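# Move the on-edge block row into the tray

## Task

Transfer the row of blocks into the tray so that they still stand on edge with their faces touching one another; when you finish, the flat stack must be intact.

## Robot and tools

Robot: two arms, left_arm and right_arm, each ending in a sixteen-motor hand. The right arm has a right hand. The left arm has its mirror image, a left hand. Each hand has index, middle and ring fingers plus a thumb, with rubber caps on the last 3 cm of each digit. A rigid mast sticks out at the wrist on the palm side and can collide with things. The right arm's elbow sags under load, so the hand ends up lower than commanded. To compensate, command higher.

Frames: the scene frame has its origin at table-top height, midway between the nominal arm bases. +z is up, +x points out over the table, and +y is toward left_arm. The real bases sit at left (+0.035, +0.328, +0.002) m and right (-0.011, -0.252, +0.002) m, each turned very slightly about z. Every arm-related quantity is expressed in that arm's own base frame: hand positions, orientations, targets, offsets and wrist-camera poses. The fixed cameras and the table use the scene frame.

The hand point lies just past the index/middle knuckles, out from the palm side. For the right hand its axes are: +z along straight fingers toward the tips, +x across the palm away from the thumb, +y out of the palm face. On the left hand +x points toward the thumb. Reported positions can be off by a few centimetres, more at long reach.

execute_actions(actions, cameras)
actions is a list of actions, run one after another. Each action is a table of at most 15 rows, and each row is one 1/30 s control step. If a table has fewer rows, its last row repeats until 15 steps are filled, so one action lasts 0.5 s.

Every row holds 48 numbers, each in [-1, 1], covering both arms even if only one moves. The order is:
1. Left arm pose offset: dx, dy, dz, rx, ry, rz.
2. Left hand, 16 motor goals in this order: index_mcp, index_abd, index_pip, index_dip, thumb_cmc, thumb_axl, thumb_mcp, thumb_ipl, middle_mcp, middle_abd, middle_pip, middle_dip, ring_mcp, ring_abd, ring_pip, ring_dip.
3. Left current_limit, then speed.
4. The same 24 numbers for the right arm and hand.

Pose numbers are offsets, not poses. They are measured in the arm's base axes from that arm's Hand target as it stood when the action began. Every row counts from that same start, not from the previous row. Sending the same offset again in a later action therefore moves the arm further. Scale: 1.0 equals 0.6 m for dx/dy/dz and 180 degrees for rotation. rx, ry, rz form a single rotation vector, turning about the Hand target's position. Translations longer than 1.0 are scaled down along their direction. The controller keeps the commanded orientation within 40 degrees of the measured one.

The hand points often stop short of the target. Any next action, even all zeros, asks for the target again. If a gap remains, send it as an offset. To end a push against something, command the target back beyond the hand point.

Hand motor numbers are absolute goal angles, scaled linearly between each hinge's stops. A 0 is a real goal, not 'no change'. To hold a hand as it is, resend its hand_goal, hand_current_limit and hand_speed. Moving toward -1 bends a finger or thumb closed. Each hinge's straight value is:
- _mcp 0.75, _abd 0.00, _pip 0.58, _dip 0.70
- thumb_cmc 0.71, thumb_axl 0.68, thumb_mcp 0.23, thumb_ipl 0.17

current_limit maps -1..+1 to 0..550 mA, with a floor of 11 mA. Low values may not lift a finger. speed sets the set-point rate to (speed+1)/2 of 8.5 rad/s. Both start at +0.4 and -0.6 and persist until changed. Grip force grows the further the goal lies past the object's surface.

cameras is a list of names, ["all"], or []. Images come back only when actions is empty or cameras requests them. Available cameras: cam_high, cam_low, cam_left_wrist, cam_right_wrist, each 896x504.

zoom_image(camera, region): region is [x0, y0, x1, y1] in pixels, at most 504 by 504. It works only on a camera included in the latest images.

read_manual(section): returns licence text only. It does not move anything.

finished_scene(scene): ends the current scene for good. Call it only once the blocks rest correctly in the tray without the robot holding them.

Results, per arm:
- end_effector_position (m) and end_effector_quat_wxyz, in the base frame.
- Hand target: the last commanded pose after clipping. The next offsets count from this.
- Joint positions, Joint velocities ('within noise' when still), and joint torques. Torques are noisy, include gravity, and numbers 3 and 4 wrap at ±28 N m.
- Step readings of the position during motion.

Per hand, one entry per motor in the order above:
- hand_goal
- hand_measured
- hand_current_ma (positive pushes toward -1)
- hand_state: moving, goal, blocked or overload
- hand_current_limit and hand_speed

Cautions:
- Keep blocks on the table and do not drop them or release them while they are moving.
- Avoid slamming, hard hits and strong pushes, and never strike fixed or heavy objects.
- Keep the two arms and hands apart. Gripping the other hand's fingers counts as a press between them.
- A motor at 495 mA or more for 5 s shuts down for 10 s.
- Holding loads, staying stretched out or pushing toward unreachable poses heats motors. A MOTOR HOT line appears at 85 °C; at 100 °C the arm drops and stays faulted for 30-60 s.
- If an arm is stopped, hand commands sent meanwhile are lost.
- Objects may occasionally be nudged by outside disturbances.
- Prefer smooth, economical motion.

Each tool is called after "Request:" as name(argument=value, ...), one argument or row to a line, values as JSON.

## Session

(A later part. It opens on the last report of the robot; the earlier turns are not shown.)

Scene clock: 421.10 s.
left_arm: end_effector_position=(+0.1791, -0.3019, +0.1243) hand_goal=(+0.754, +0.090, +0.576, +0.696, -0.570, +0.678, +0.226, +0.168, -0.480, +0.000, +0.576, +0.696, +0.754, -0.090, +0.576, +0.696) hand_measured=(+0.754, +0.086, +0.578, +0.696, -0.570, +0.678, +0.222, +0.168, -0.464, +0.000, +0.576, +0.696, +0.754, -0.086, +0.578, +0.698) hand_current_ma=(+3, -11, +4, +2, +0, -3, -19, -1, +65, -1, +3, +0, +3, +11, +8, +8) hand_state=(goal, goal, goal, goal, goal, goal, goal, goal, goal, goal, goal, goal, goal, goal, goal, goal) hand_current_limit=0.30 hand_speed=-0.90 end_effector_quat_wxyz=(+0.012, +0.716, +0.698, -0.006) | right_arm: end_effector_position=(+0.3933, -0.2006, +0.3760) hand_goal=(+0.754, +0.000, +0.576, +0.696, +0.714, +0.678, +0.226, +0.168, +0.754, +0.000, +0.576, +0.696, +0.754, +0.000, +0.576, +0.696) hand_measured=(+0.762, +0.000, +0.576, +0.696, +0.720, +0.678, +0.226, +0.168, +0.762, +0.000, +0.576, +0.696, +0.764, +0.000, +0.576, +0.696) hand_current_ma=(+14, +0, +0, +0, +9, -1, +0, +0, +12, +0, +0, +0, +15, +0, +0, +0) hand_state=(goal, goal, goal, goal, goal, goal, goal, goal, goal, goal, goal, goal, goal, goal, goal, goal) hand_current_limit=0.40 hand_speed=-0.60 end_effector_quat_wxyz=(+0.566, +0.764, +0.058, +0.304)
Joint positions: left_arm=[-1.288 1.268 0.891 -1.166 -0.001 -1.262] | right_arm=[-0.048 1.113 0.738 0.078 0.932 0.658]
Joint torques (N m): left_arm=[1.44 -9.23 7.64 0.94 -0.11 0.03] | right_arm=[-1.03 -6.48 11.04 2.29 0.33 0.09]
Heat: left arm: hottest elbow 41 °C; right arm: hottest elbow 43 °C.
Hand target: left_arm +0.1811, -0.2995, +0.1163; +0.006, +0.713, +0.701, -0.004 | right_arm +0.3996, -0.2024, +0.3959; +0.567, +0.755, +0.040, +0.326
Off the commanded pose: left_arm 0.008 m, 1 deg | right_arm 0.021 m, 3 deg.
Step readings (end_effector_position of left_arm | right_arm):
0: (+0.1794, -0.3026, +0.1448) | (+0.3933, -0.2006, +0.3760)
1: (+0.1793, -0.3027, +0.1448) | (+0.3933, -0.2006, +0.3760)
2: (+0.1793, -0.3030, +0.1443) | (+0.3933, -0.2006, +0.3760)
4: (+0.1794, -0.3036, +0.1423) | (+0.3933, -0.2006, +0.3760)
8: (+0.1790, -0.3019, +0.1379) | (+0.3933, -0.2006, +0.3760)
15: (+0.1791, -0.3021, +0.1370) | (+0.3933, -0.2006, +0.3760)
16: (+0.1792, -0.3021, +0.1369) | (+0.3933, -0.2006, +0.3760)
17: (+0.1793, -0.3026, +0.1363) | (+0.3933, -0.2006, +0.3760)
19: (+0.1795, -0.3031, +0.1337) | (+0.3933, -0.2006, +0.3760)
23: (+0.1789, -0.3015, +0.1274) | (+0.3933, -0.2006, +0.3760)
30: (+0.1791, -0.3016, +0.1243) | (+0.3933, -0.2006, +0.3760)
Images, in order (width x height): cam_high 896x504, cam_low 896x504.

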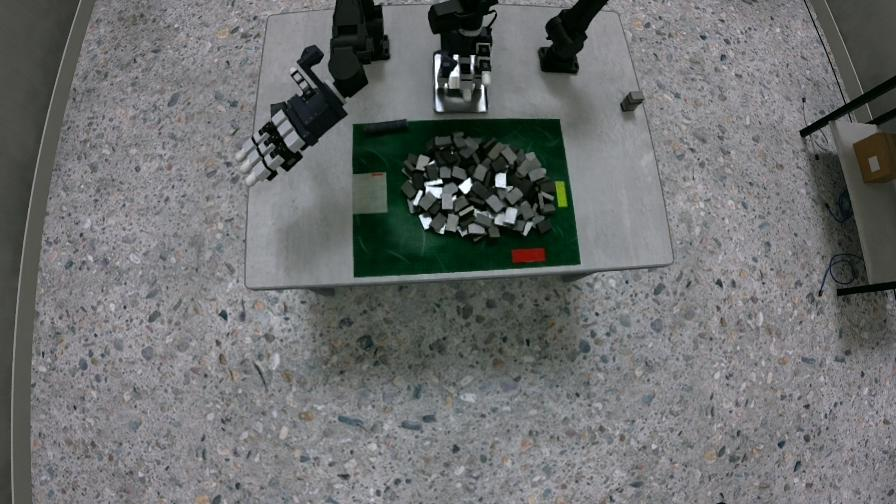

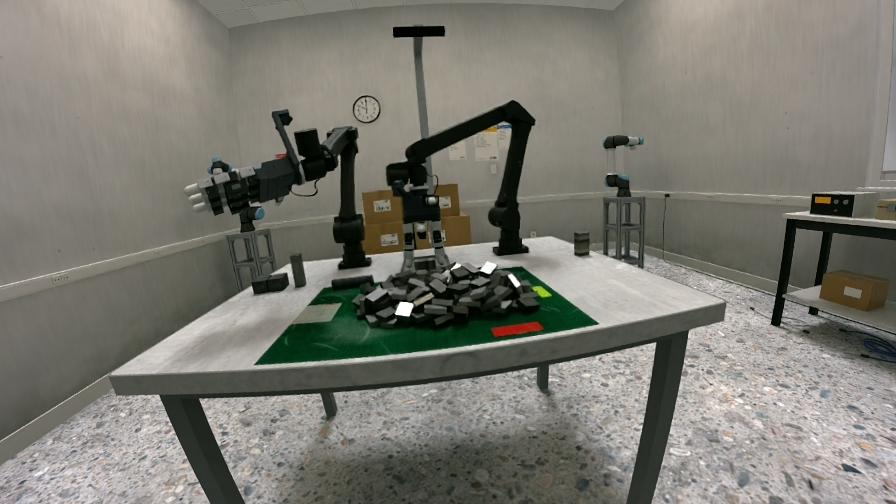

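Request:
execute_actions(
  actions=[
    [[0,0,0,0,0,0,0.754,0.05,0.576,0.696,-0.57,0.678,0.226,0.168,-0.48,0,0.576,0.696,0.754,-0.05,0.576,0.696,-0.1,-0.93,0,0,0,0,0,0,0.754,0,0.576,0.696,0.714,0.678,0.226,0.168,0.754,0,0.576,0.696,0.754,0,0.576,0.696,0.4,-0.6]],
    [[0,0,0,0,0,0,0.754,0.01,0.576,0.696,-0.57,0.678,0.226,0.168,-0.48,0,0.576,0.696,0.754,-0.01,0.576,0.696,-0.1,-0.93,0,0,0,0,0,0,0.754,0,0.576,0.696,0.714,0.678,0.226,0.168,0.754,0,0.576,0.696,0.754,0,0.576,0.696,0.4,-0.6]],
    [[0,0,0,0,0,0,0.754,-0.01,0.576,0.696,-0.57,0.678,0.226,0.168,-0.48,0,0.576,0.696,0.754,0.01,0.576,0.696,-0.1,-0.95,0,0,0,0,0,0,0.754,0,0.576,0.696,0.714,0.678,0.226,0.168,0.754,0,0.576,0.696,0.754,0,0.576,0.696,0.4,-0.6]],
    [[0,0,0,0,0,0,0.754,-0.03,0.576,0.696,-0.57,0.678,0.226,0.168,-0.48,0,0.576,0.696,0.754,0.03,0.576,0.696,-0.1,-0.95,0,0,0,0,0,0,0.754,0,0.576,0.696,0.714,0.678,0.226,0.168,0.754,0,0.576,0.696,0.754,0,0.576,0.696,0.4,-0.6]],
  ],
)

Scene clock: 423.53 s.
left_arm: end_effector_position=(+0.1791, -0.3019, +0.1243) hand_goal=(+0.754, -0.030, +0.576, +0.696, -0.570, +0.678, +0.226, +0.168, -0.480, +0.000, +0.576, +0.696, +0.754, +0.030, +0.576, +0.696) hand_measured=(+0.754, -0.010, +0.578, +0.696, -0.570, +0.678, +0.222, +0.168, -0.464, +0.000, +0.576, +0.696, +0.754, +0.010, +0.578, +0.698) hand_current_ma=(+3, +68, +4, +2, +0, -3, -19, -1, +65, -1, +3, +0, +3, -74, +8, +8) hand_state=(goal, goal, goal, goal, goal, goal, goal, goal, goal, goal, goal, goal, goal, blocked, goal, goal) hand_current_limit=-0.10 hand_speed=-0.95 end_effector_quat_wxyz=(+0.012, +0.716, +0.698, -0.006) | right_arm: end_effector_position=(+0.3933, -0.2006, +0.3760) hand_goal=(+0.754, +0.000, +0.576, +0.696, +0.714, +0.678, +0.226, +0.168, +0.754, +0.000, +0.576, +0.696, +0.754, +0.000, +0.576, +0.696) hand_measured=(+0.762, +0.000, +0.576, +0.696, +0.720, +0.678, +0.226, +0.168, +0.762, +0.000, +0.576, +0.696, +0.764, +0.000, +0.576, +0.696) hand_current_ma=(+14, +0, +0, +0, +9, -1, +0, +0, +12, +0, +0, +0, +15, +0, +0, +0) hand_state=(goal, goal, goal, goal, goal, goal, goal, goal, goal, goal, goal, goal, goal, goal, goal, goal) hand_current_limit=0.40 hand_speed=-0.60 end_effector_quat_wxyz=(+0.566, +0.764, +0.058, +0.304)
Joint positions: left_arm=[-1.288 1.268 0.891 -1.166 -0.001 -1.262] | right_arm=[-0.048 1.113 0.738 0.078 0.932 0.658]
Joint torques (N m): left_arm=[1.14 -9.11 7.61 0.92 -0.1 0.03] | right_arm=[-0.97 -6.42 11.06 2.29 0.34 0.09]
Heat: left arm: hottest elbow 41 °C; right arm: hottest elbow 43 °C.
Hand target: left_arm +0.1811, -0.2995, +0.1163; +0.006, +0.713, +0.701, -0.004 | right_arm +0.3996, -0.2024, +0.3959; +0.567, +0.755, +0.040, +0.326
Off the commanded pose: left_arm 0.009 m, 1 deg | right_arm 0.021 m, 3 deg.
Step readings (end_effector_position of left_arm | right_arm):
0: (+0.1791, -0.3019, +0.1243) | (+0.3933, -0.2006, +0.3760)
1: (+0.1791, -0.3019, +0.1243) | (+0.3933, -0.2006, +0.3760)
2: (+0.1791, -0.3019, +0.1243) | (+0.3933, -0.2006, +0.3760)
4: (+0.1791, -0.3019, +0.1243) | (+0.3933, -0.2006, +0.3760)
8: (+0.1791, -0.3019, +0.1243) | (+0.3933, -0.2006, +0.3760)
15: (+0.1791, -0.3019, +0.1243) | (+0.3933, -0.2006, +0.3760)
16: (+0.1791, -0.3019, +0.1243) | (+0.3933, -0.2006, +0.3760)
17: (+0.1791, -0.3019, +0.1243) | (+0.3933, -0.2006, +0.3760)
19: (+0.1791, -0.3019, +0.1243) | (+0.3933, -0.2006, +0.3760)
23: (+0.1791, -0.3019, +0.1243) | (+0.3933, -0.2006, +0.3760)
30: (+0.1791, -0.3019, +0.1243) | (+0.3933, -0.2006, +0.3760)
31: (+0.1791, -0.3019, +0.1243) | (+0.3933, -0.2006, +0.3760)
32: (+0.1791, -0.3019, +0.1243) | (+0.3933, -0.2006, +0.3760)
34: (+0.1791, -0.3019, +0.1243) | (+0.3933, -0.2006, +0.3760)
38: (+0.1791, -0.3019, +0.1243) | (+0.3933, -0.2006, +0.3760)
45: (+0.1791, -0.3019, +0.1243) | (+0.3933, -0.2006, +0.3760)
46: (+0.1791, -0.3019, +0.1243) | (+0.3933, -0.2006, +0.3760)
47: (+0.1791, -0.3019, +0.1243) | (+0.3933, -0.2006, +0.3760)
49: (+0.1791, -0.3019, +0.1243) | (+0.3933, -0.2006, +0.3760)
53: (+0.1791, -0.3019, +0.1243) | (+0.3933, -0.2006, +0.3760)
60: (+0.1791, -0.3019, +0.1243) | (+0.3933, -0.2006, +0.3760)

Request:
execute_actions(
  actions=[
    [[0,0,0,0,0,0,0.754,-0.05,0.576,0.696,-0.57,0.678,0.226,0.168,-0.48,0,0.576,0.696,0.754,0.05,0.576,0.696,-0.1,-0.95,0,0,0,0,0,0,0.754,0,0.576,0.696,0.714,0.678,0.226,0.168,0.754,0,0.576,0.696,0.754,0,0.576,0.696,0.4,-0.6]],
    [[0,0,0,0,0,0,0.754,-0.08,0.576,0.696,-0.57,0.678,0.226,0.168,-0.48,0,0.576,0.696,0.754,0.08,0.576,0.696,-0.1,-0.95,0,0,0,0,0,0,0.754,0,0.576,0.696,0.714,0.678,0.226,0.168,0.754,0,0.576,0.696,0.754,0,0.576,0.696,0.4,-0.6]],
  ],
  cameras=["cam_high","cam_low","cam_left_wrist"],
)

Request:
zoom_image(
  camera="cam_low",
  region=[390, 215, 470, 285],
)

Request:
zoom_image(
  camera="cam_left_wrist",
  region=[460, 0, 640, 140],
)

Scene clock: 424.97 s.
left_arm: end_effector_position=(+0.1792, -0.3020, +0.1243) hand_goal=(+0.754, -0.080, +0.576, +0.696, -0.570, +0.678, +0.226, +0.168, -0.480, +0.000, +0.576, +0.696, +0.754, +0.080, +0.576, +0.696) hand_measured=(+0.754, -0.016, +0.578, +0.696, -0.570, +0.678, +0.222, +0.168, -0.464, +0.000, +0.576, +0.696, +0.754, +0.016, +0.578, +0.698) hand_current_ma=(+2, +248, +4, +2, +0, -3, -19, -1, +65, -1, +3, +0, +3, -246, +8, +8) hand_state=(goal, blocked, goal, goal, goal, goal, goal, goal, goal, goal, goal, goal, goal, blocked, goal, goal) hand_current_limit=-0.10 hand_speed=-0.95 end_effector_quat_wxyz=(+0.013, +0.716, +0.698, -0.006) | right_arm: end_effector_position=(+0.3933, -0.2006, +0.3760) hand_goal=(+0.754, +0.000, +0.576, +0.696, +0.714, +0.678, +0.226, +0.168, +0.754, +0.000, +0.576, +0.696, +0.754, +0.000, +0.576, +0.696) hand_measured=(+0.762, +0.000, +0.576, +0.696, +0.720, +0.678, +0.226, +0.168, +0.762, +0.000, +0.576, +0.696, +0.764, +0.000, +0.576, +0.696) hand_current_ma=(+14, +0, +0, +0, +9, -1, +0, +0, +12, +0, +0, +0, +15, +0, +0, +0) hand_state=(goal, goal, goal, goal, goal, goal, goal, goal, goal, goal, goal, goal, goal, goal, goal, goal) hand_current_limit=0.40 hand_speed=-0.60 end_effector_quat_wxyz=(+0.566, +0.764, +0.058, +0.304)
Joint positions: left_arm=[-1.288 1.268 0.891 -1.166 -0.001 -1.262] | right_arm=[-0.048 1.113 0.738 0.078 0.932 0.658]
Joint torques (N m): left_arm=[1.49 -9.11 7.62 0.81 -0.11 0.03] | right_arm=[-1.08 -6.48 11.06 2.3 0.33 0.09]
Heat: left arm: hottest elbow 40 °C; right arm: hottest elbow 43 °C.
Hand target: left_arm +0.1811, -0.2995, +0.1163; +0.006, +0.713, +0.701, -0.004 | right_arm +0.3996, -0.2024, +0.3959; +0.567, +0.755, +0.040, +0.326
Off the commanded pose: left_arm 0.009 m, 1 deg | right_arm 0.021 m, 3 deg.
Step readings (end_effector_position of left_arm | right_arm):
0: (+0.1791, -0.3019, +0.1243) | (+0.3933, -0.2006, +0.3760)
1: (+0.1791, -0.3019, +0.1243) | (+0.3933, -0.2006, +0.3760)
2: (+0.1791, -0.3019, +0.1243) | (+0.3933, -0.2006, +0.3760)
4: (+0.1792, -0.3020, +0.1243) | (+0.3933, -0.2006, +0.3760)
8: (+0.1792, -0.3020, +0.1243) | (+0.3933, -0.2006, +0.3760)
15: (+0.1792, -0.3020, +0.1243) | (+0.3933, -0.2006, +0.3760)
16: (+0.1792, -0.3020, +0.1243) | (+0.3933, -0.2006, +0.3760)
17: (+0.1792, -0.3020, +0.1243) | (+0.3933, -0.2006, +0.3760)
19: (+0.1792, -0.3020, +0.1243) | (+0.3933, -0.2006, +0.3760)
23: (+0.1792, -0.3020, +0.1243) | (+0.3933, -0.2006, +0.3760)
30: (+0.1792, -0.3020, +0.1243) | (+0.3933, -0.2006, +0.3760)
camera_calibration:
cam_left_wrist: T_world_to_cam=[[-0.647615, -0.760605, -0.0455399, -0.136387], [-0.554546, 0.429492, 0.712752, 0.091029], [-0.522564, 0.486843, -0.699936, 0.451107], [0, 0, 0, 1]] pos_world=[0.197886, -0.362451, 0.244654]
Images, in order (width x height): cam_high 896x504, cam_low 896x504, cam_left_wrist 896x504.

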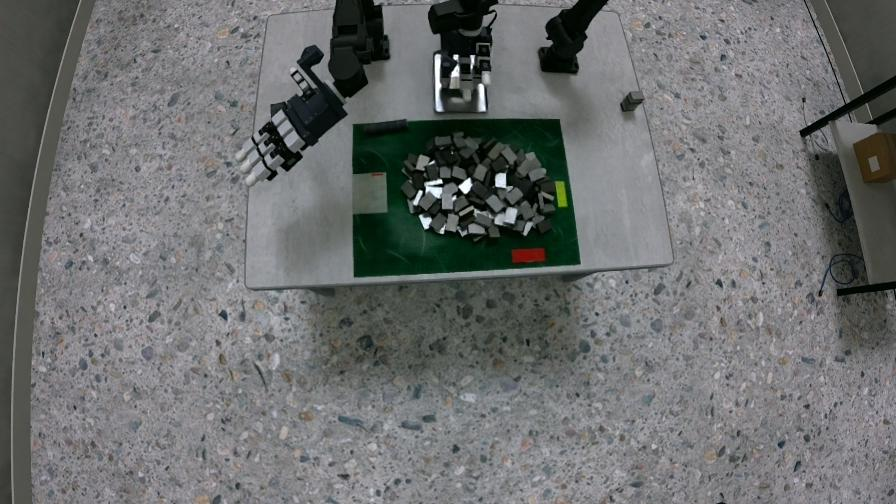

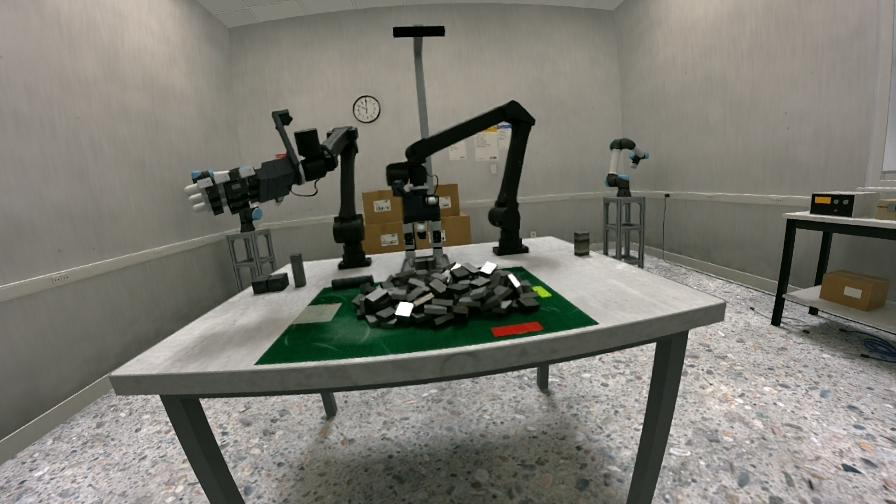

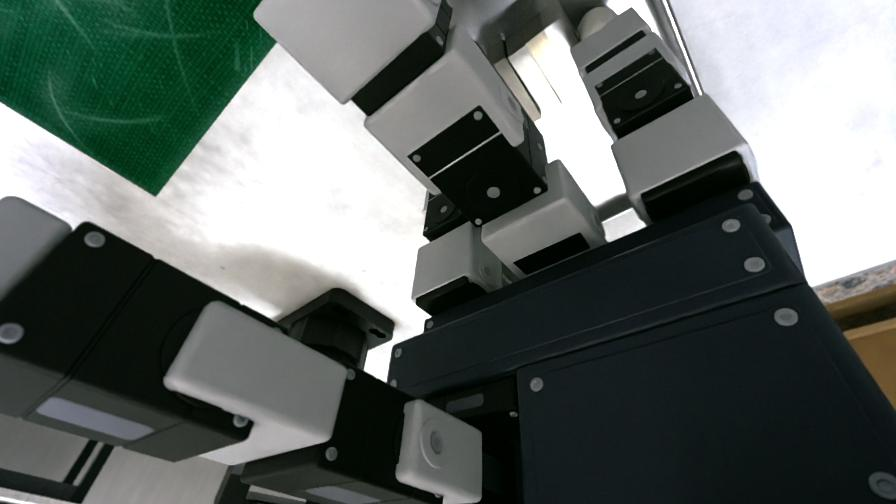

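Scaled by 6.300.

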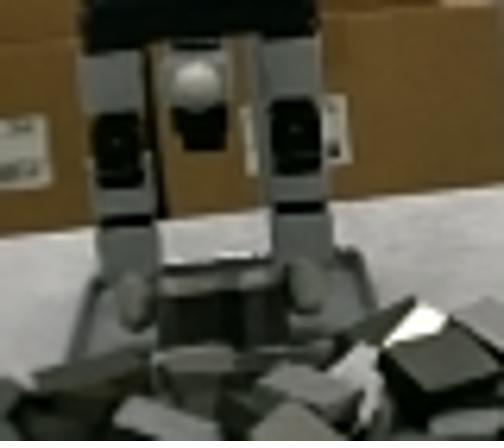

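Scaled by 2.800.

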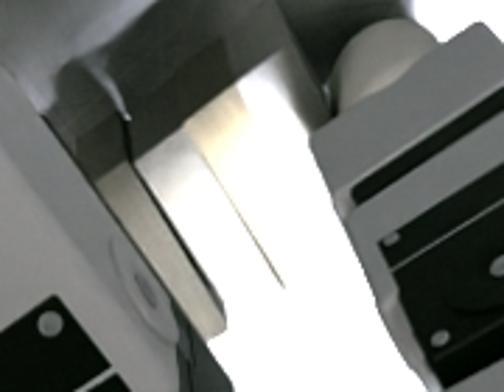

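Request:
zoom_image(
  camera="cam_left_wrist",
  region=[470, 10, 590, 130],
)

Request:
zoom_image(
  camera="cam_high",
  region=[436, 66, 484, 108],
)

Scaled by 4.200.

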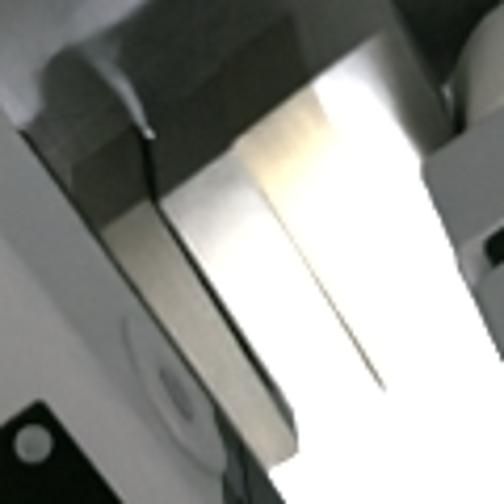

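Scaled by 10.500.

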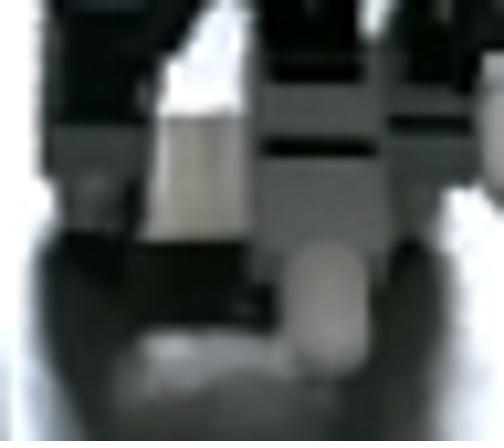

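Request:
execute_actions(
  actions=[
    [[0,0,0,0,0,0,0.754,-0.01,0.576,0.696,-0.57,0.678,0.226,0.168,-0.48,0,0.576,0.696,0.754,0.01,0.576,0.696,-0.1,-0.95,0,0,0,0,0,0,0.754,0,0.576,0.696,0.714,0.678,0.226,0.168,0.754,0,0.576,0.696,0.754,0,0.576,0.696,0.4,-0.6]],
    [[0,0,0,0,0,0,0.754,0.02,0.576,0.696,-0.57,0.678,0.226,0.168,-0.48,0,0.576,0.696,0.754,-0.02,0.576,0.696,-0.1,-0.95,0,0,0,0,0,0,0.754,0,0.576,0.696,0.714,0.678,0.226,0.168,0.754,0,0.576,0.696,0.754,0,0.576,0.696,0.4,-0.6]],
    [[0,0,0,0,0,0,0.754,0.07,0.576,0.696,-0.57,0.678,0.226,0.168,-0.48,0,0.576,0.696,0.754,-0.07,0.576,0.696,-0.1,-0.93,0,0,0,0,0,0,0.754,0,0.576,0.696,0.714,0.678,0.226,0.168,0.754,0,0.576,0.696,0.754,0,0.576,0.696,0.4,-0.6]],
  ],
  cameras=["cam_left_wrist"],
)

Request:
zoom_image(
  camera="cam_left_wrist",
  region=[470, 10, 590, 130],
)

Scene clock: 428.07 s.
left_arm: end_effector_position=(+0.1792, -0.3020, +0.1243) hand_goal=(+0.754, +0.070, +0.576, +0.696, -0.570, +0.678, +0.226, +0.168, -0.480, +0.000, +0.576, +0.696, +0.754, -0.070, +0.576, +0.696) hand_measured=(+0.754, +0.066, +0.578, +0.696, -0.570, +0.678, +0.222, +0.168, -0.464, +0.000, +0.576, +0.696, +0.754, -0.066, +0.578, +0.698) hand_current_ma=(+2, -12, +4, +2, +0, -3, -19, -1, +65, -1, +3, +0, +3, +15, +8, +8) hand_state=(goal, goal, goal, goal, goal, goal, goal, goal, goal, goal, goal, goal, goal, goal, goal, goal) hand_current_limit=-0.10 hand_speed=-0.93 end_effector_quat_wxyz=(+0.013, +0.716, +0.698, -0.006) | right_arm: end_effector_position=(+0.3933, -0.2006, +0.3760) hand_goal=(+0.754, +0.000, +0.576, +0.696, +0.714, +0.678, +0.226, +0.168, +0.754, +0.000, +0.576, +0.696, +0.754, +0.000, +0.576, +0.696) hand_measured=(+0.762, +0.000, +0.576, +0.696, +0.720, +0.678, +0.226, +0.168, +0.762, +0.000, +0.576, +0.696, +0.764, +0.000, +0.576, +0.696) hand_current_ma=(+14, +0, +0, +0, +9, -1, +0, +0, +12, +0, +0, +0, +15, +0, +0, +0) hand_state=(goal, goal, goal, goal, goal, goal, goal, goal, goal, goal, goal, goal, goal, goal, goal, goal) hand_current_limit=0.40 hand_speed=-0.60 end_effector_quat_wxyz=(+0.566, +0.764, +0.058, +0.304)
Joint positions: left_arm=[-1.288 1.268 0.891 -1.166 -0.001 -1.262] | right_arm=[-0.048 1.113 0.738 0.078 0.932 0.658]
Joint torques (N m): left_arm=[1.38 -9.11 7.58 0.84 -0.11 0.03] | right_arm=[-1.03 -6.53 11.07 2.29 0.33 0.09]
Heat: left arm: hottest elbow 40 °C; right arm: hottest elbow 43 °C.
Hand target: left_arm +0.1811, -0.2995, +0.1163; +0.006, +0.713, +0.701, -0.004 | right_arm +0.3996, -0.2024, +0.3959; +0.567, +0.755, +0.040, +0.326
Off the commanded pose: left_arm 0.009 m, 1 deg | right_arm 0.021 m, 3 deg.
Step readings (end_effector_position of left_arm | right_arm):
0: (+0.1792, -0.3020, +0.1243) | (+0.3933, -0.2006, +0.3760)
1: (+0.1792, -0.3020, +0.1243) | (+0.3933, -0.2006, +0.3760)
2: (+0.1792, -0.3020, +0.1243) | (+0.3933, -0.2006, +0.3760)
4: (+0.1792, -0.3020, +0.1243) | (+0.3933, -0.2006, +0.3760)
8: (+0.1792, -0.3020, +0.1243) | (+0.3933, -0.2006, +0.3760)
15: (+0.1792, -0.3020, +0.1243) | (+0.3933, -0.2006, +0.3760)
16: (+0.1792, -0.3020, +0.1243) | (+0.3933, -0.2006, +0.3760)
17: (+0.1792, -0.3020, +0.1243) | (+0.3933, -0.2006, +0.3760)
19: (+0.1792, -0.3020, +0.1243) | (+0.3933, -0.2006, +0.3760)
23: (+0.1792, -0.3020, +0.1243) | (+0.3933, -0.2006, +0.3760)
30: (+0.1792, -0.3020, +0.1243) | (+0.3933, -0.2006, +0.3760)
31: (+0.1792, -0.3020, +0.1243) | (+0.3933, -0.2006, +0.3760)
32: (+0.1792, -0.3020, +0.1243) | (+0.3933, -0.2006, +0.3760)
34: (+0.1792, -0.3020, +0.1243) | (+0.3933, -0.2006, +0.3760)
38: (+0.1792, -0.3020, +0.1243) | (+0.3933, -0.2006, +0.3760)
45: (+0.1792, -0.3020, +0.1243) | (+0.3933, -0.2006, +0.3760)
camera_calibration:
cam_left_wrist: T_world_to_cam=[[-0.647615, -0.760605, -0.0455399, -0.136387], [-0.554546, 0.429492, 0.712752, 0.091029], [-0.522564, 0.486843, -0.699936, 0.451107], [0, 0, 0, 1]] pos_world=[0.197886, -0.362451, 0.244654]
Images, in order (width x height): cam_left_wrist 896x504.

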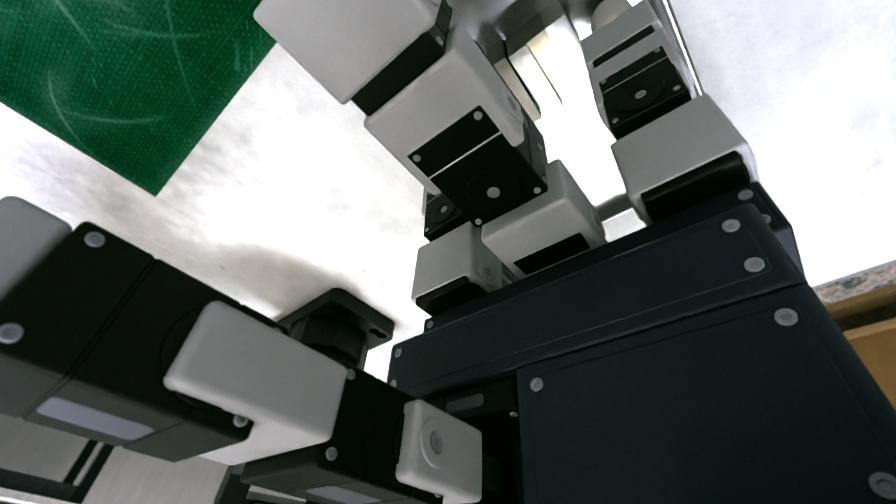

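Scaled by 4.200.

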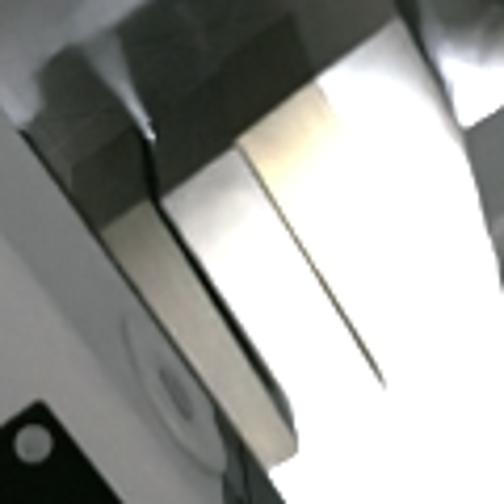

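Request:
execute_actions(
  actions=[],
  cameras=["cam_low"],
)

Request:
zoom_image(
  camera="cam_low",
  region=[405, 250, 447, 278],
)

Scene clock: 428.50 s.
left_arm: end_effector_position=(+0.1792, -0.3020, +0.1243) hand_goal=(+0.754, +0.070, +0.576, +0.696, -0.570, +0.678, +0.226, +0.168, -0.480, +0.000, +0.576, +0.696, +0.754, -0.070, +0.576, +0.696) hand_measured=(+0.754, +0.066, +0.578, +0.696, -0.570, +0.678, +0.222, +0.168, -0.464, +0.000, +0.576, +0.696, +0.754, -0.066, +0.578, +0.698) hand_current_ma=(+2, -12, +4, +2, +0, -3, -19, -1, +65, -1, +3, +0, +3, +15, +8, +8) hand_state=(goal, goal, goal, goal, goal, goal, goal, goal, goal, goal, goal, goal, goal, goal, goal, goal) hand_current_limit=-0.10 hand_speed=-0.93 end_effector_quat_wxyz=(+0.013, +0.716, +0.698, -0.006) | right_arm: end_effector_position=(+0.3933, -0.2006, +0.3760) hand_goal=(+0.754, +0.000, +0.576, +0.696, +0.714, +0.678, +0.226, +0.168, +0.754, +0.000, +0.576, +0.696, +0.754, +0.000, +0.576, +0.696) hand_measured=(+0.762, +0.000, +0.576, +0.696, +0.720, +0.678, +0.226, +0.168, +0.762, +0.000, +0.576, +0.696, +0.764, +0.000, +0.576, +0.696) hand_current_ma=(+14, +0, +0, +0, +9, -1, +0, +0, +12, +0, +0, +0, +15, +0, +0, +0) hand_state=(goal, goal, goal, goal, goal, goal, goal, goal, goal, goal, goal, goal, goal, goal, goal, goal) hand_current_limit=0.40 hand_speed=-0.60 end_effector_quat_wxyz=(+0.566, +0.764, +0.058, +0.304)
Joint positions: left_arm=[-1.288 1.268 0.891 -1.166 -0.001 -1.262] | right_arm=[-0.048 1.113 0.738 0.078 0.932 0.658]
Joint velocities: within noise
Joint torques (N m): left_arm=[1.26 -9.29 7.6 0.9 -0.13 0.01] | right_arm=[-1.03 -6.48 11.07 2.3 0.33 0.08]
Heat: left arm: hottest elbow 40 °C; right arm: hottest elbow 43 °C.
Hand target: left_arm +0.1811, -0.2995, +0.1163; +0.006, +0.713, +0.701, -0.004 | right_arm +0.3996, -0.2024, +0.3959; +0.567, +0.755, +0.040, +0.326
Off the commanded pose: left_arm 0.009 m, 1 deg | right_arm 0.021 m, 3 deg.
Images, in order (width x height): cam_low 896x504.

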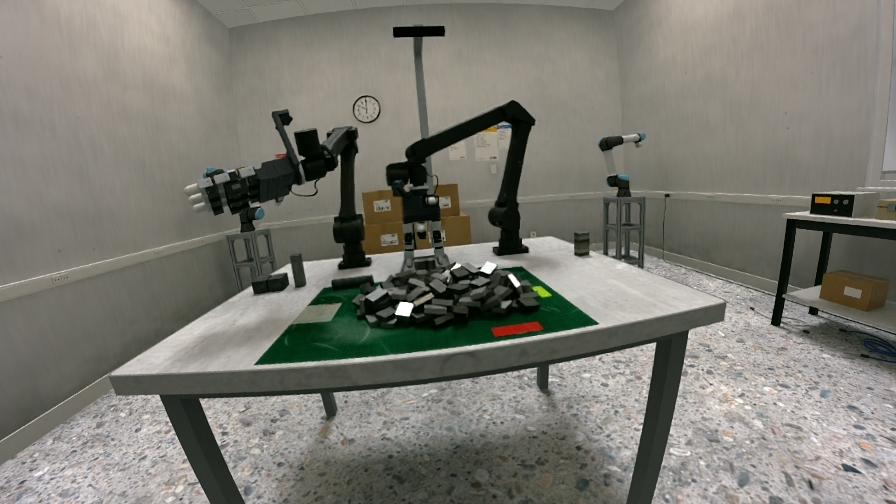

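Scaled by 12.000.

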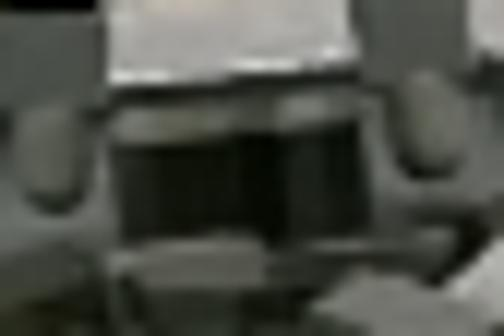

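Request:
execute_actions(
  actions=[
    [[-0.018,0,0,0,0,0,0.754,0.07,0.576,0.696,-0.57,0.678,0.226,0.168,-0.48,0,0.576,0.696,0.754,-0.07,0.576,0.696,-0.1,-0.93,0,0,0,0,0,0,0.754,0,0.576,0.696,0.714,0.678,0.226,0.168,0.754,0,0.576,0.696,0.754,0,0.576,0.696,0.4,-0.6]],
  ],
)

Scene clock: 429.37 s.
left_arm: end_effector_position=(+0.1735, -0.3008, +0.1220) hand_goal=(+0.754, +0.070, +0.576, +0.696, -0.570, +0.678, +0.226, +0.168, -0.480, +0.000, +0.576, +0.696, +0.754, -0.070, +0.576, +0.696) hand_measured=(+0.754, +0.066, +0.578, +0.696, -0.570, +0.678, +0.222, +0.168, -0.464, +0.000, +0.576, +0.696, +0.754, -0.066, +0.578, +0.698) hand_current_ma=(+1, -12, +4, +2, +0, -3, -19, -1, +65, -1, +3, +0, +2, +14, +7, +8) hand_state=(goal, goal, goal, goal, goal, goal, goal, goal, goal, goal, goal, goal, goal, goal, goal, goal) hand_current_limit=-0.10 hand_speed=-0.93 end_effector_quat_wxyz=(+0.010, +0.715, +0.699, -0.005) | right_arm: end_effector_position=(+0.3933, -0.2006, +0.3760) hand_goal=(+0.754, +0.000, +0.576, +0.696, +0.714, +0.678, +0.226, +0.168, +0.754, +0.000, +0.576, +0.696, +0.754, +0.000, +0.576, +0.696) hand_measured=(+0.762, +0.000, +0.576, +0.696, +0.720, +0.678, +0.226, +0.168, +0.762, +0.000, +0.576, +0.696, +0.764, +0.000, +0.576, +0.696) hand_current_ma=(+14, +0, +0, +0, +9, -1, +0, +0, +12, +0, +0, +0, +15, +0, +0, +0) hand_state=(goal, goal, goal, goal, goal, goal, goal, goal, goal, goal, goal, goal, goal, goal, goal, goal) hand_current_limit=0.40 hand_speed=-0.60 end_effector_quat_wxyz=(+0.566, +0.764, +0.058, +0.304)
Joint positions: left_arm=[-1.303 1.268 0.885 -1.166 -0.001 -1.28] | right_arm=[-0.048 1.113 0.738 0.078 0.932 0.658]
Joint torques (N m): left_arm=[0.26 -9.64 7.57 0.84 -0.18 -0.11] | right_arm=[-1.08 -6.48 11.07 2.29 0.33 0.08]
Heat: left arm: hottest elbow 40 °C; right arm: hottest elbow 43 °C.
Hand target: left_arm +0.1703, -0.2995, +0.1163; +0.006, +0.713, +0.701, -0.004 | right_arm +0.3996, -0.2024, +0.3959; +0.567, +0.755, +0.040, +0.326
Off the commanded pose: left_arm 0.007 m, 1 deg | right_arm 0.021 m, 3 deg.
Step readings (end_effector_position of left_arm | right_arm):
0: (+0.1792, -0.3020, +0.1243) | (+0.3933, -0.2006, +0.3760)
1: (+0.1792, -0.3020, +0.1243) | (+0.3933, -0.2006, +0.3760)
2: (+0.1792, -0.3019, +0.1243) | (+0.3933, -0.2006, +0.3760)
4: (+0.1787, -0.3020, +0.1243) | (+0.3933, -0.2006, +0.3760)
8: (+0.1758, -0.3014, +0.1230) | (+0.3933, -0.2006, +0.3760)
15: (+0.1735, -0.3009, +0.1220) | (+0.3933, -0.2006, +0.3760)

Request:
execute_actions(
  actions=[
    [[-0.01,-0.001,0.003,0,0,0,0.754,0.07,0.576,0.696,-0.57,0.678,0.226,0.168,-0.48,0,0.576,0.696,0.754,-0.07,0.576,0.696,-0.1,-0.93,0,0,0,0,0,0,0.754,0,0.576,0.696,0.714,0.678,0.226,0.168,0.754,0,0.576,0.696,0.754,0,0.576,0.696,0.4,-0.6]],
    [[0,0,0,0,0,0,0.754,0.02,0.576,0.696,-0.57,0.678,0.226,0.168,-0.48,0,0.576,0.696,0.754,-0.02,0.576,0.696,-0.1,-0.93,0,0,0,0,0,0,0.754,0,0.576,0.696,0.714,0.678,0.226,0.168,0.754,0,0.576,0.696,0.754,0,0.576,0.696,0.4,-0.6]],
    [[0,0,0,0,0,0,0.754,-0.01,0.576,0.696,-0.57,0.678,0.226,0.168,-0.48,0,0.576,0.696,0.754,0.01,0.576,0.696,-0.1,-0.95,0,0,0,0,0,0,0.754,0,0.576,0.696,0.714,0.678,0.226,0.168,0.754,0,0.576,0.696,0.754,0,0.576,0.696,0.4,-0.6]],
    [[0,0,0,0,0,0,0.754,-0.04,0.576,0.696,-0.57,0.678,0.226,0.168,-0.48,0,0.576,0.696,0.754,0.04,0.576,0.696,-0.1,-0.95,0,0,0,0,0,0,0.754,0,0.576,0.696,0.714,0.678,0.226,0.168,0.754,0,0.576,0.696,0.754,0,0.576,0.696,0.4,-0.6]],
    [[0,0,0,0,0,0,0.754,-0.08,0.576,0.696,-0.57,0.678,0.226,0.168,-0.48,0,0.576,0.696,0.754,0.08,0.576,0.696,-0.1,-0.95,0,0,0,0,0,0,0.754,0,0.576,0.696,0.714,0.678,0.226,0.168,0.754,0,0.576,0.696,0.754,0,0.576,0.696,0.4,-0.6]],
  ],
  cameras=["cam_left_wrist"],
)

Request:
zoom_image(
  camera="cam_left_wrist",
  region=[480, 0, 640, 140],
)

Scene clock: 432.37 s.
left_arm: end_effector_position=(+0.1673, -0.3024, +0.1219) hand_goal=(+0.754, -0.080, +0.576, +0.696, -0.570, +0.678, +0.226, +0.168, -0.480, +0.000, +0.576, +0.696, +0.754, +0.080, +0.576, +0.696) hand_measured=(+0.756, -0.022, +0.578, +0.696, -0.570, +0.678, +0.222, +0.168, -0.464, +0.000, +0.576, +0.696, +0.754, +0.028, +0.578, +0.698) hand_current_ma=(+5, +225, +4, +2, +0, -3, -19, -1, +65, -1, +3, +0, +2, -199, +7, +8) hand_state=(goal, blocked, goal, goal, goal, goal, goal, goal, goal, goal, goal, goal, goal, blocked, goal, goal) hand_current_limit=-0.10 hand_speed=-0.95 end_effector_quat_wxyz=(+0.009, +0.715, +0.699, -0.005) | right_arm: end_effector_position=(+0.3933, -0.2006, +0.3760) hand_goal=(+0.754, +0.000, +0.576, +0.696, +0.714, +0.678, +0.226, +0.168, +0.754, +0.000, +0.576, +0.696, +0.754, +0.000, +0.576, +0.696) hand_measured=(+0.762, +0.000, +0.576, +0.696, +0.720, +0.678, +0.226, +0.168, +0.762, +0.000, +0.576, +0.696, +0.764, +0.000, +0.576, +0.696) hand_current_ma=(+14, +0, +0, +0, +9, -1, +0, +0, +12, +0, +0, +0, +15, +0, +0, +0) hand_state=(goal, goal, goal, goal, goal, goal, goal, goal, goal, goal, goal, goal, goal, goal, goal, goal) hand_current_limit=0.40 hand_speed=-0.60 end_effector_quat_wxyz=(+0.566, +0.764, +0.058, +0.304)
Joint positions: left_arm=[-1.322 1.268 0.885 -1.166 0 -1.299] | right_arm=[-0.048 1.113 0.738 0.078 0.932 0.658]
Joint torques (N m): left_arm=[0.56 -10.17 7.62 0.61 -0.2 -0.1] | right_arm=[-1.03 -6.48 11.08 2.3 0.33 0.08]
Heat: left arm: hottest elbow 40 °C; right arm: hottest elbow 43 °C.
Hand target: left_arm +0.1642, -0.3001, +0.1180; +0.006, +0.713, +0.701, -0.004 | right_arm +0.3996, -0.2024, +0.3959; +0.567, +0.755, +0.040, +0.326
Off the commanded pose: left_arm 0.005 m, 1 deg | right_arm 0.021 m, 3 deg.
Step readings (end_effector_position of left_arm | right_arm):
0: (+0.1735, -0.3007, +0.1220) | (+0.3933, -0.2006, +0.3760)
1: (+0.1734, -0.3008, +0.1220) | (+0.3933, -0.2006, +0.3760)
2: (+0.1730, -0.3009, +0.1220) | (+0.3933, -0.2006, +0.3760)
4: (+0.1719, -0.3012, +0.1220) | (+0.3933, -0.2006, +0.3760)
8: (+0.1689, -0.3022, +0.1220) | (+0.3933, -0.2006, +0.3760)
15: (+0.1674, -0.3025, +0.1219) | (+0.3933, -0.2006, +0.3760)
16: (+0.1674, -0.3025, +0.1219) | (+0.3933, -0.2006, +0.3760)
17: (+0.1674, -0.3025, +0.1219) | (+0.3933, -0.2006, +0.3760)
19: (+0.1674, -0.3025, +0.1219) | (+0.3933, -0.2006, +0.3760)
23: (+0.1674, -0.3024, +0.1219) | (+0.3933, -0.2006, +0.3760)
30: (+0.1674, -0.3024, +0.1219) | (+0.3933, -0.2006, +0.3760)
31: (+0.1674, -0.3024, +0.1219) | (+0.3933, -0.2006, +0.3760)
32: (+0.1674, -0.3024, +0.1219) | (+0.3933, -0.2006, +0.3760)
34: (+0.1674, -0.3024, +0.1219) | (+0.3933, -0.2006, +0.3760)
38: (+0.1674, -0.3024, +0.1219) | (+0.3933, -0.2006, +0.3760)
45: (+0.1674, -0.3024, +0.1219) | (+0.3933, -0.2006, +0.3760)
46: (+0.1674, -0.3024, +0.1219) | (+0.3933, -0.2006, +0.3760)
47: (+0.1674, -0.3024, +0.1219) | (+0.3933, -0.2006, +0.3760)
49: (+0.1674, -0.3024, +0.1219) | (+0.3933, -0.2006, +0.3760)
53: (+0.1674, -0.3024, +0.1219) | (+0.3933, -0.2006, +0.3760)
60: (+0.1674, -0.3024, +0.1219) | (+0.3933, -0.2006, +0.3760)
61: (+0.1674, -0.3024, +0.1219) | (+0.3933, -0.2006, +0.3760)
62: (+0.1674, -0.3024, +0.1219) | (+0.3933, -0.2006, +0.3760)
64: (+0.1674, -0.3024, +0.1219) | (+0.3933, -0.2006, +0.3760)
68: (+0.1673, -0.3024, +0.1219) | (+0.3933, -0.2006, +0.3760)
75: (+0.1673, -0.3024, +0.1219) | (+0.3933, -0.2006, +0.3760)
camera_calibration:
cam_left_wrist: T_world_to_cam=[[-0.644952, -0.762776, -0.0470082, -0.145462], [-0.5533, 0.423633, 0.717213, 0.0837924], [-0.527159, 0.488577, -0.695267, 0.444141], [0, 0, 0, 1]] pos_world=[0.186679, -0.36345, 0.241862]
Images, in order (width x height): cam_left_wrist 896x504.

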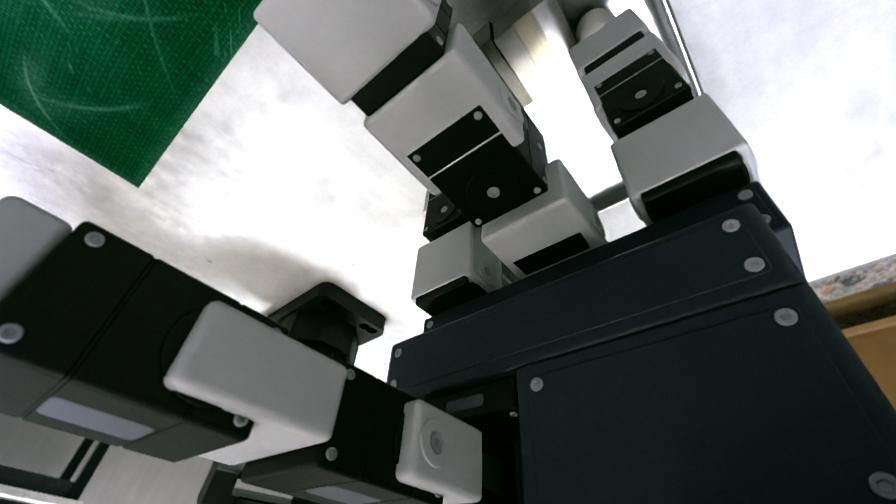

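Scaled by 3.150.

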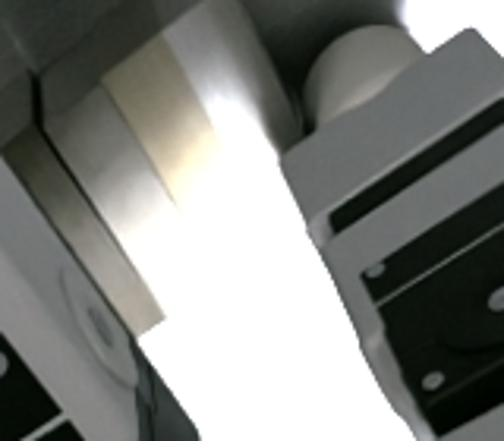

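Request:
execute_actions(
  actions=[
    [[0,0,0,0,0,0,0.754,-0.02,0.576,0.696,-0.57,0.678,0.226,0.168,-0.48,0,0.576,0.696,0.754,0.02,0.576,0.696,-0.1,-0.95,0,0,0,0,0,0,0.754,0,0.576,0.696,0.714,0.678,0.226,0.168,0.754,0,0.576,0.696,0.754,0,0.576,0.696,0.4,-0.6]],
    [[0,0,0,0,0,0,0.754,0.02,0.576,0.696,-0.57,0.678,0.226,0.168,-0.48,0,0.576,0.696,0.754,-0.02,0.576,0.696,-0.1,-0.95,0,0,0,0,0,0,0.754,0,0.576,0.696,0.714,0.678,0.226,0.168,0.754,0,0.576,0.696,0.754,0,0.576,0.696,0.4,-0.6]],
    [[0,0,0,0,0,0,0.754,0.1,0.576,0.696,-0.57,0.678,0.226,0.168,-0.48,0,0.576,0.696,0.754,-0.08,0.576,0.696,-0.1,-0.92,0,0,0,0,0,0,0.754,0,0.576,0.696,0.714,0.678,0.226,0.168,0.754,0,0.576,0.696,0.754,0,0.576,0.696,0.4,-0.6]],
  ],
  cameras=["cam_left_wrist"],
)

Request:
zoom_image(
  camera="cam_left_wrist",
  region=[480, 0, 640, 140],
)

Scene clock: 434.37 s.
left_arm: end_effector_position=(+0.1673, -0.3024, +0.1219) hand_goal=(+0.754, +0.100, +0.576, +0.696, -0.570, +0.678, +0.226, +0.168, -0.480, +0.000, +0.576, +0.696, +0.754, -0.080, +0.576, +0.696) hand_measured=(+0.756, +0.096, +0.578, +0.696, -0.570, +0.678, +0.222, +0.168, -0.464, +0.000, +0.576, +0.696, +0.754, -0.076, +0.578, +0.698) hand_current_ma=(+5, -14, +4, +2, +0, -3, -19, -1, +65, -1, +3, +0, +2, +15, +7, +8) hand_state=(goal, goal, goal, goal, goal, goal, goal, goal, goal, goal, goal, goal, goal, goal, goal, goal) hand_current_limit=-0.10 hand_speed=-0.92 end_effector_quat_wxyz=(+0.009, +0.715, +0.699, -0.005) | right_arm: end_effector_position=(+0.3933, -0.2006, +0.3760) hand_goal=(+0.754, +0.000, +0.576, +0.696, +0.714, +0.678, +0.226, +0.168, +0.754, +0.000, +0.576, +0.696, +0.754, +0.000, +0.576, +0.696) hand_measured=(+0.762, +0.000, +0.576, +0.696, +0.720, +0.678, +0.226, +0.168, +0.762, +0.000, +0.576, +0.696, +0.764, +0.000, +0.576, +0.696) hand_current_ma=(+14, +0, +0, +0, +9, -1, +0, +0, +12, +0, +0, +0, +15, +0, +0, +0) hand_state=(goal, goal, goal, goal, goal, goal, goal, goal, goal, goal, goal, goal, goal, goal, goal, goal) hand_current_limit=0.40 hand_speed=-0.60 end_effector_quat_wxyz=(+0.566, +0.764, +0.058, +0.304)
Joint positions: left_arm=[-1.322 1.268 0.885 -1.166 0 -1.299] | right_arm=[-0.048 1.113 0.738 0.078 0.932 0.658]
Joint torques (N m): left_arm=[-0.03 -10.11 7.56 0.61 -0.21 -0.1] | right_arm=[-0.97 -6.36 11.06 2.3 0.33 0.08]
Heat: left arm: hottest elbow 39 °C; right arm: hottest elbow 43 °C.
Hand target: left_arm +0.1642, -0.3001, +0.1180; +0.006, +0.713, +0.701, -0.004 | right_arm +0.3996, -0.2024, +0.3959; +0.567, +0.755, +0.040, +0.326
Off the commanded pose: left_arm 0.005 m, 1 deg | right_arm 0.021 m, 3 deg.
Step readings (end_effector_position of left_arm | right_arm):
0: (+0.1673, -0.3024, +0.1219) | (+0.3933, -0.2006, +0.3760)
1: (+0.1673, -0.3024, +0.1219) | (+0.3933, -0.2006, +0.3760)
2: (+0.1673, -0.3024, +0.1219) | (+0.3933, -0.2006, +0.3760)
4: (+0.1673, -0.3024, +0.1219) | (+0.3933, -0.2006, +0.3760)
8: (+0.1673, -0.3024, +0.1219) | (+0.3933, -0.2006, +0.3760)
15: (+0.1673, -0.3024, +0.1219) | (+0.3933, -0.2006, +0.3760)
16: (+0.1673, -0.3024, +0.1219) | (+0.3933, -0.2006, +0.3760)
17: (+0.1673, -0.3024, +0.1219) | (+0.3933, -0.2006, +0.3760)
19: (+0.1673, -0.3024, +0.1219) | (+0.3933, -0.2006, +0.3760)
23: (+0.1673, -0.3024, +0.1219) | (+0.3933, -0.2006, +0.3760)
30: (+0.1673, -0.3024, +0.1219) | (+0.3933, -0.2006, +0.3760)
31: (+0.1673, -0.3024, +0.1219) | (+0.3933, -0.2006, +0.3760)
32: (+0.1673, -0.3024, +0.1219) | (+0.3933, -0.2006, +0.3760)
34: (+0.1673, -0.3024, +0.1219) | (+0.3933, -0.2006, +0.3760)
38: (+0.1673, -0.3024, +0.1219) | (+0.3933, -0.2006, +0.3760)
45: (+0.1673, -0.3024, +0.1219) | (+0.3933, -0.2006, +0.3760)
camera_calibration:
cam_left_wrist: T_world_to_cam=[[-0.644952, -0.762776, -0.0470082, -0.145462], [-0.5533, 0.423633, 0.717213, 0.0837924], [-0.527159, 0.488577, -0.695267, 0.444141], [0, 0, 0, 1]] pos_world=[0.186679, -0.36345, 0.241862]
Images, in order (width x height): cam_left_wrist 896x504.

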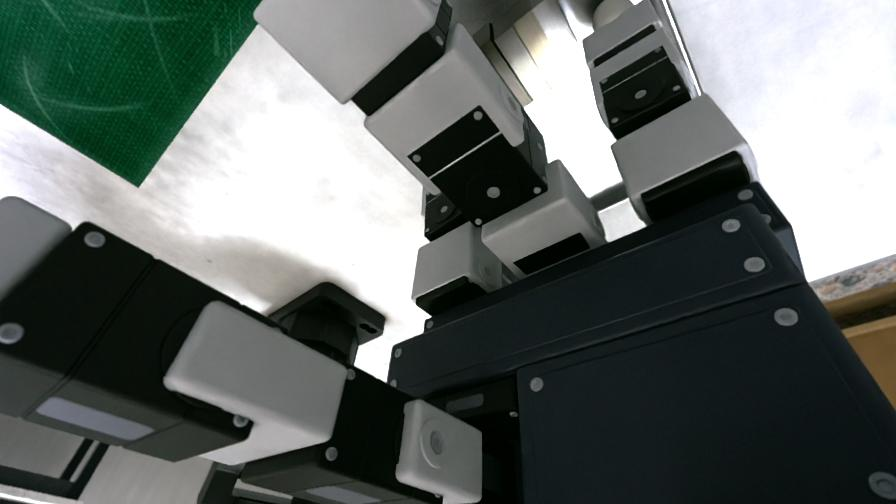

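Scaled by 3.150.

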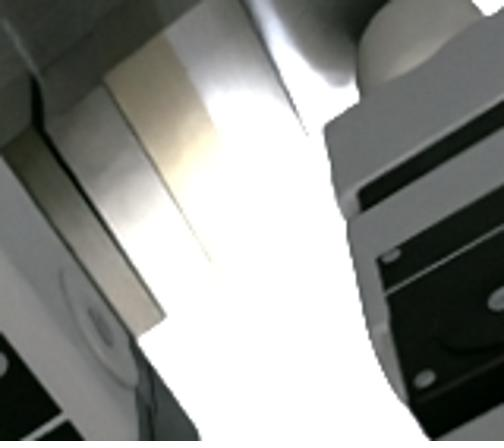

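Request:
execute_actions(
  actions=[
    [[0.0076,-0.0225,0.0575,-0.016,-0.0046,0,0.754,0.1,0.576,0.696,-0.57,0.678,0.226,0.168,-0.48,0,0.576,0.696,0.754,-0.08,0.576,0.696,0.2,-0.92,0,0,0,0,0,0,0.754,0,0.576,0.696,0.714,0.678,0.226,0.168,0.754,0,0.576,0.696,0.754,0,0.576,0.696,0.4,-0.6]],
  ],
)

Scene clock: 435.23 s.
left_arm: end_effector_position=(+0.1662, -0.2984, +0.1333) hand_goal=(+0.754, +0.100, +0.576, +0.696, -0.570, +0.678, +0.226, +0.168, -0.480, +0.000, +0.576, +0.696, +0.754, -0.080, +0.576, +0.696) hand_measured=(+0.756, +0.096, +0.578, +0.696, -0.570, +0.678, +0.222, +0.168, -0.464, +0.000, +0.576, +0.696, +0.754, -0.076, +0.578, +0.698) hand_current_ma=(+5, -13, +4, +2, +0, -3, -19, -1, +65, -1, +3, +0, +2, +13, +7, +8) hand_state=(goal, goal, goal, goal, goal, goal, goal, goal, goal, goal, goal, goal, goal, goal, goal, goal) hand_current_limit=0.20 hand_speed=-0.92 end_effector_quat_wxyz=(+0.011, +0.715, +0.699, -0.006) | right_arm: end_effector_position=(+0.3933, -0.2006, +0.3760) hand_goal=(+0.754, +0.000, +0.576, +0.696, +0.714, +0.678, +0.226, +0.168, +0.754, +0.000, +0.576, +0.696, +0.754, +0.000, +0.576, +0.696) hand_measured=(+0.762, +0.000, +0.576, +0.696, +0.720, +0.678, +0.226, +0.168, +0.762, +0.000, +0.576, +0.696, +0.764, +0.000, +0.576, +0.696) hand_current_ma=(+14, +0, +0, +0, +9, -1, +0, +0, +12, +0, +0, +0, +15, +0, +0, +0) hand_state=(goal, goal, goal, goal, goal, goal, goal, goal, goal, goal, goal, goal, goal, goal, goal, goal) hand_current_limit=0.40 hand_speed=-0.60 end_effector_quat_wxyz=(+0.566, +0.764, +0.058, +0.304)
Joint positions: left_arm=[-1.322 1.243 0.895 -1.199 0 -1.299] | right_arm=[-0.048 1.113 0.738 0.078 0.932 0.658]
Joint torques (N m): left_arm=[0.5 -10.34 11.99 -0.05 -0.27 -0.05] | right_arm=[-1.03 -6.48 11.06 2.3 0.33 0.08]
Heat: left arm: hottest elbow 39 °C; right arm: hottest elbow 43 °C.
Hand target: left_arm +0.1688, -0.3136, +0.1526; +0.029, +0.713, +0.701, -0.016 | right_arm +0.3996, -0.2024, +0.3959; +0.567, +0.755, +0.040, +0.326
Off the commanded pose: left_arm 0.025 m, 2 deg | right_arm 0.021 m, 3 deg.
Step readings (end_effector_position of left_arm | right_arm):
0: (+0.1673, -0.3024, +0.1219) | (+0.3933, -0.2006, +0.3760)
1: (+0.1673, -0.3024, +0.1219) | (+0.3933, -0.2006, +0.3760)
2: (+0.1672, -0.3022, +0.1220) | (+0.3933, -0.2006, +0.3760)
4: (+0.1667, -0.3003, +0.1228) | (+0.3933, -0.2006, +0.3760)
8: (+0.1657, -0.2964, +0.1272) | (+0.3933, -0.2006, +0.3760)
15: (+0.1662, -0.2983, +0.1332) | (+0.3933, -0.2006, +0.3760)


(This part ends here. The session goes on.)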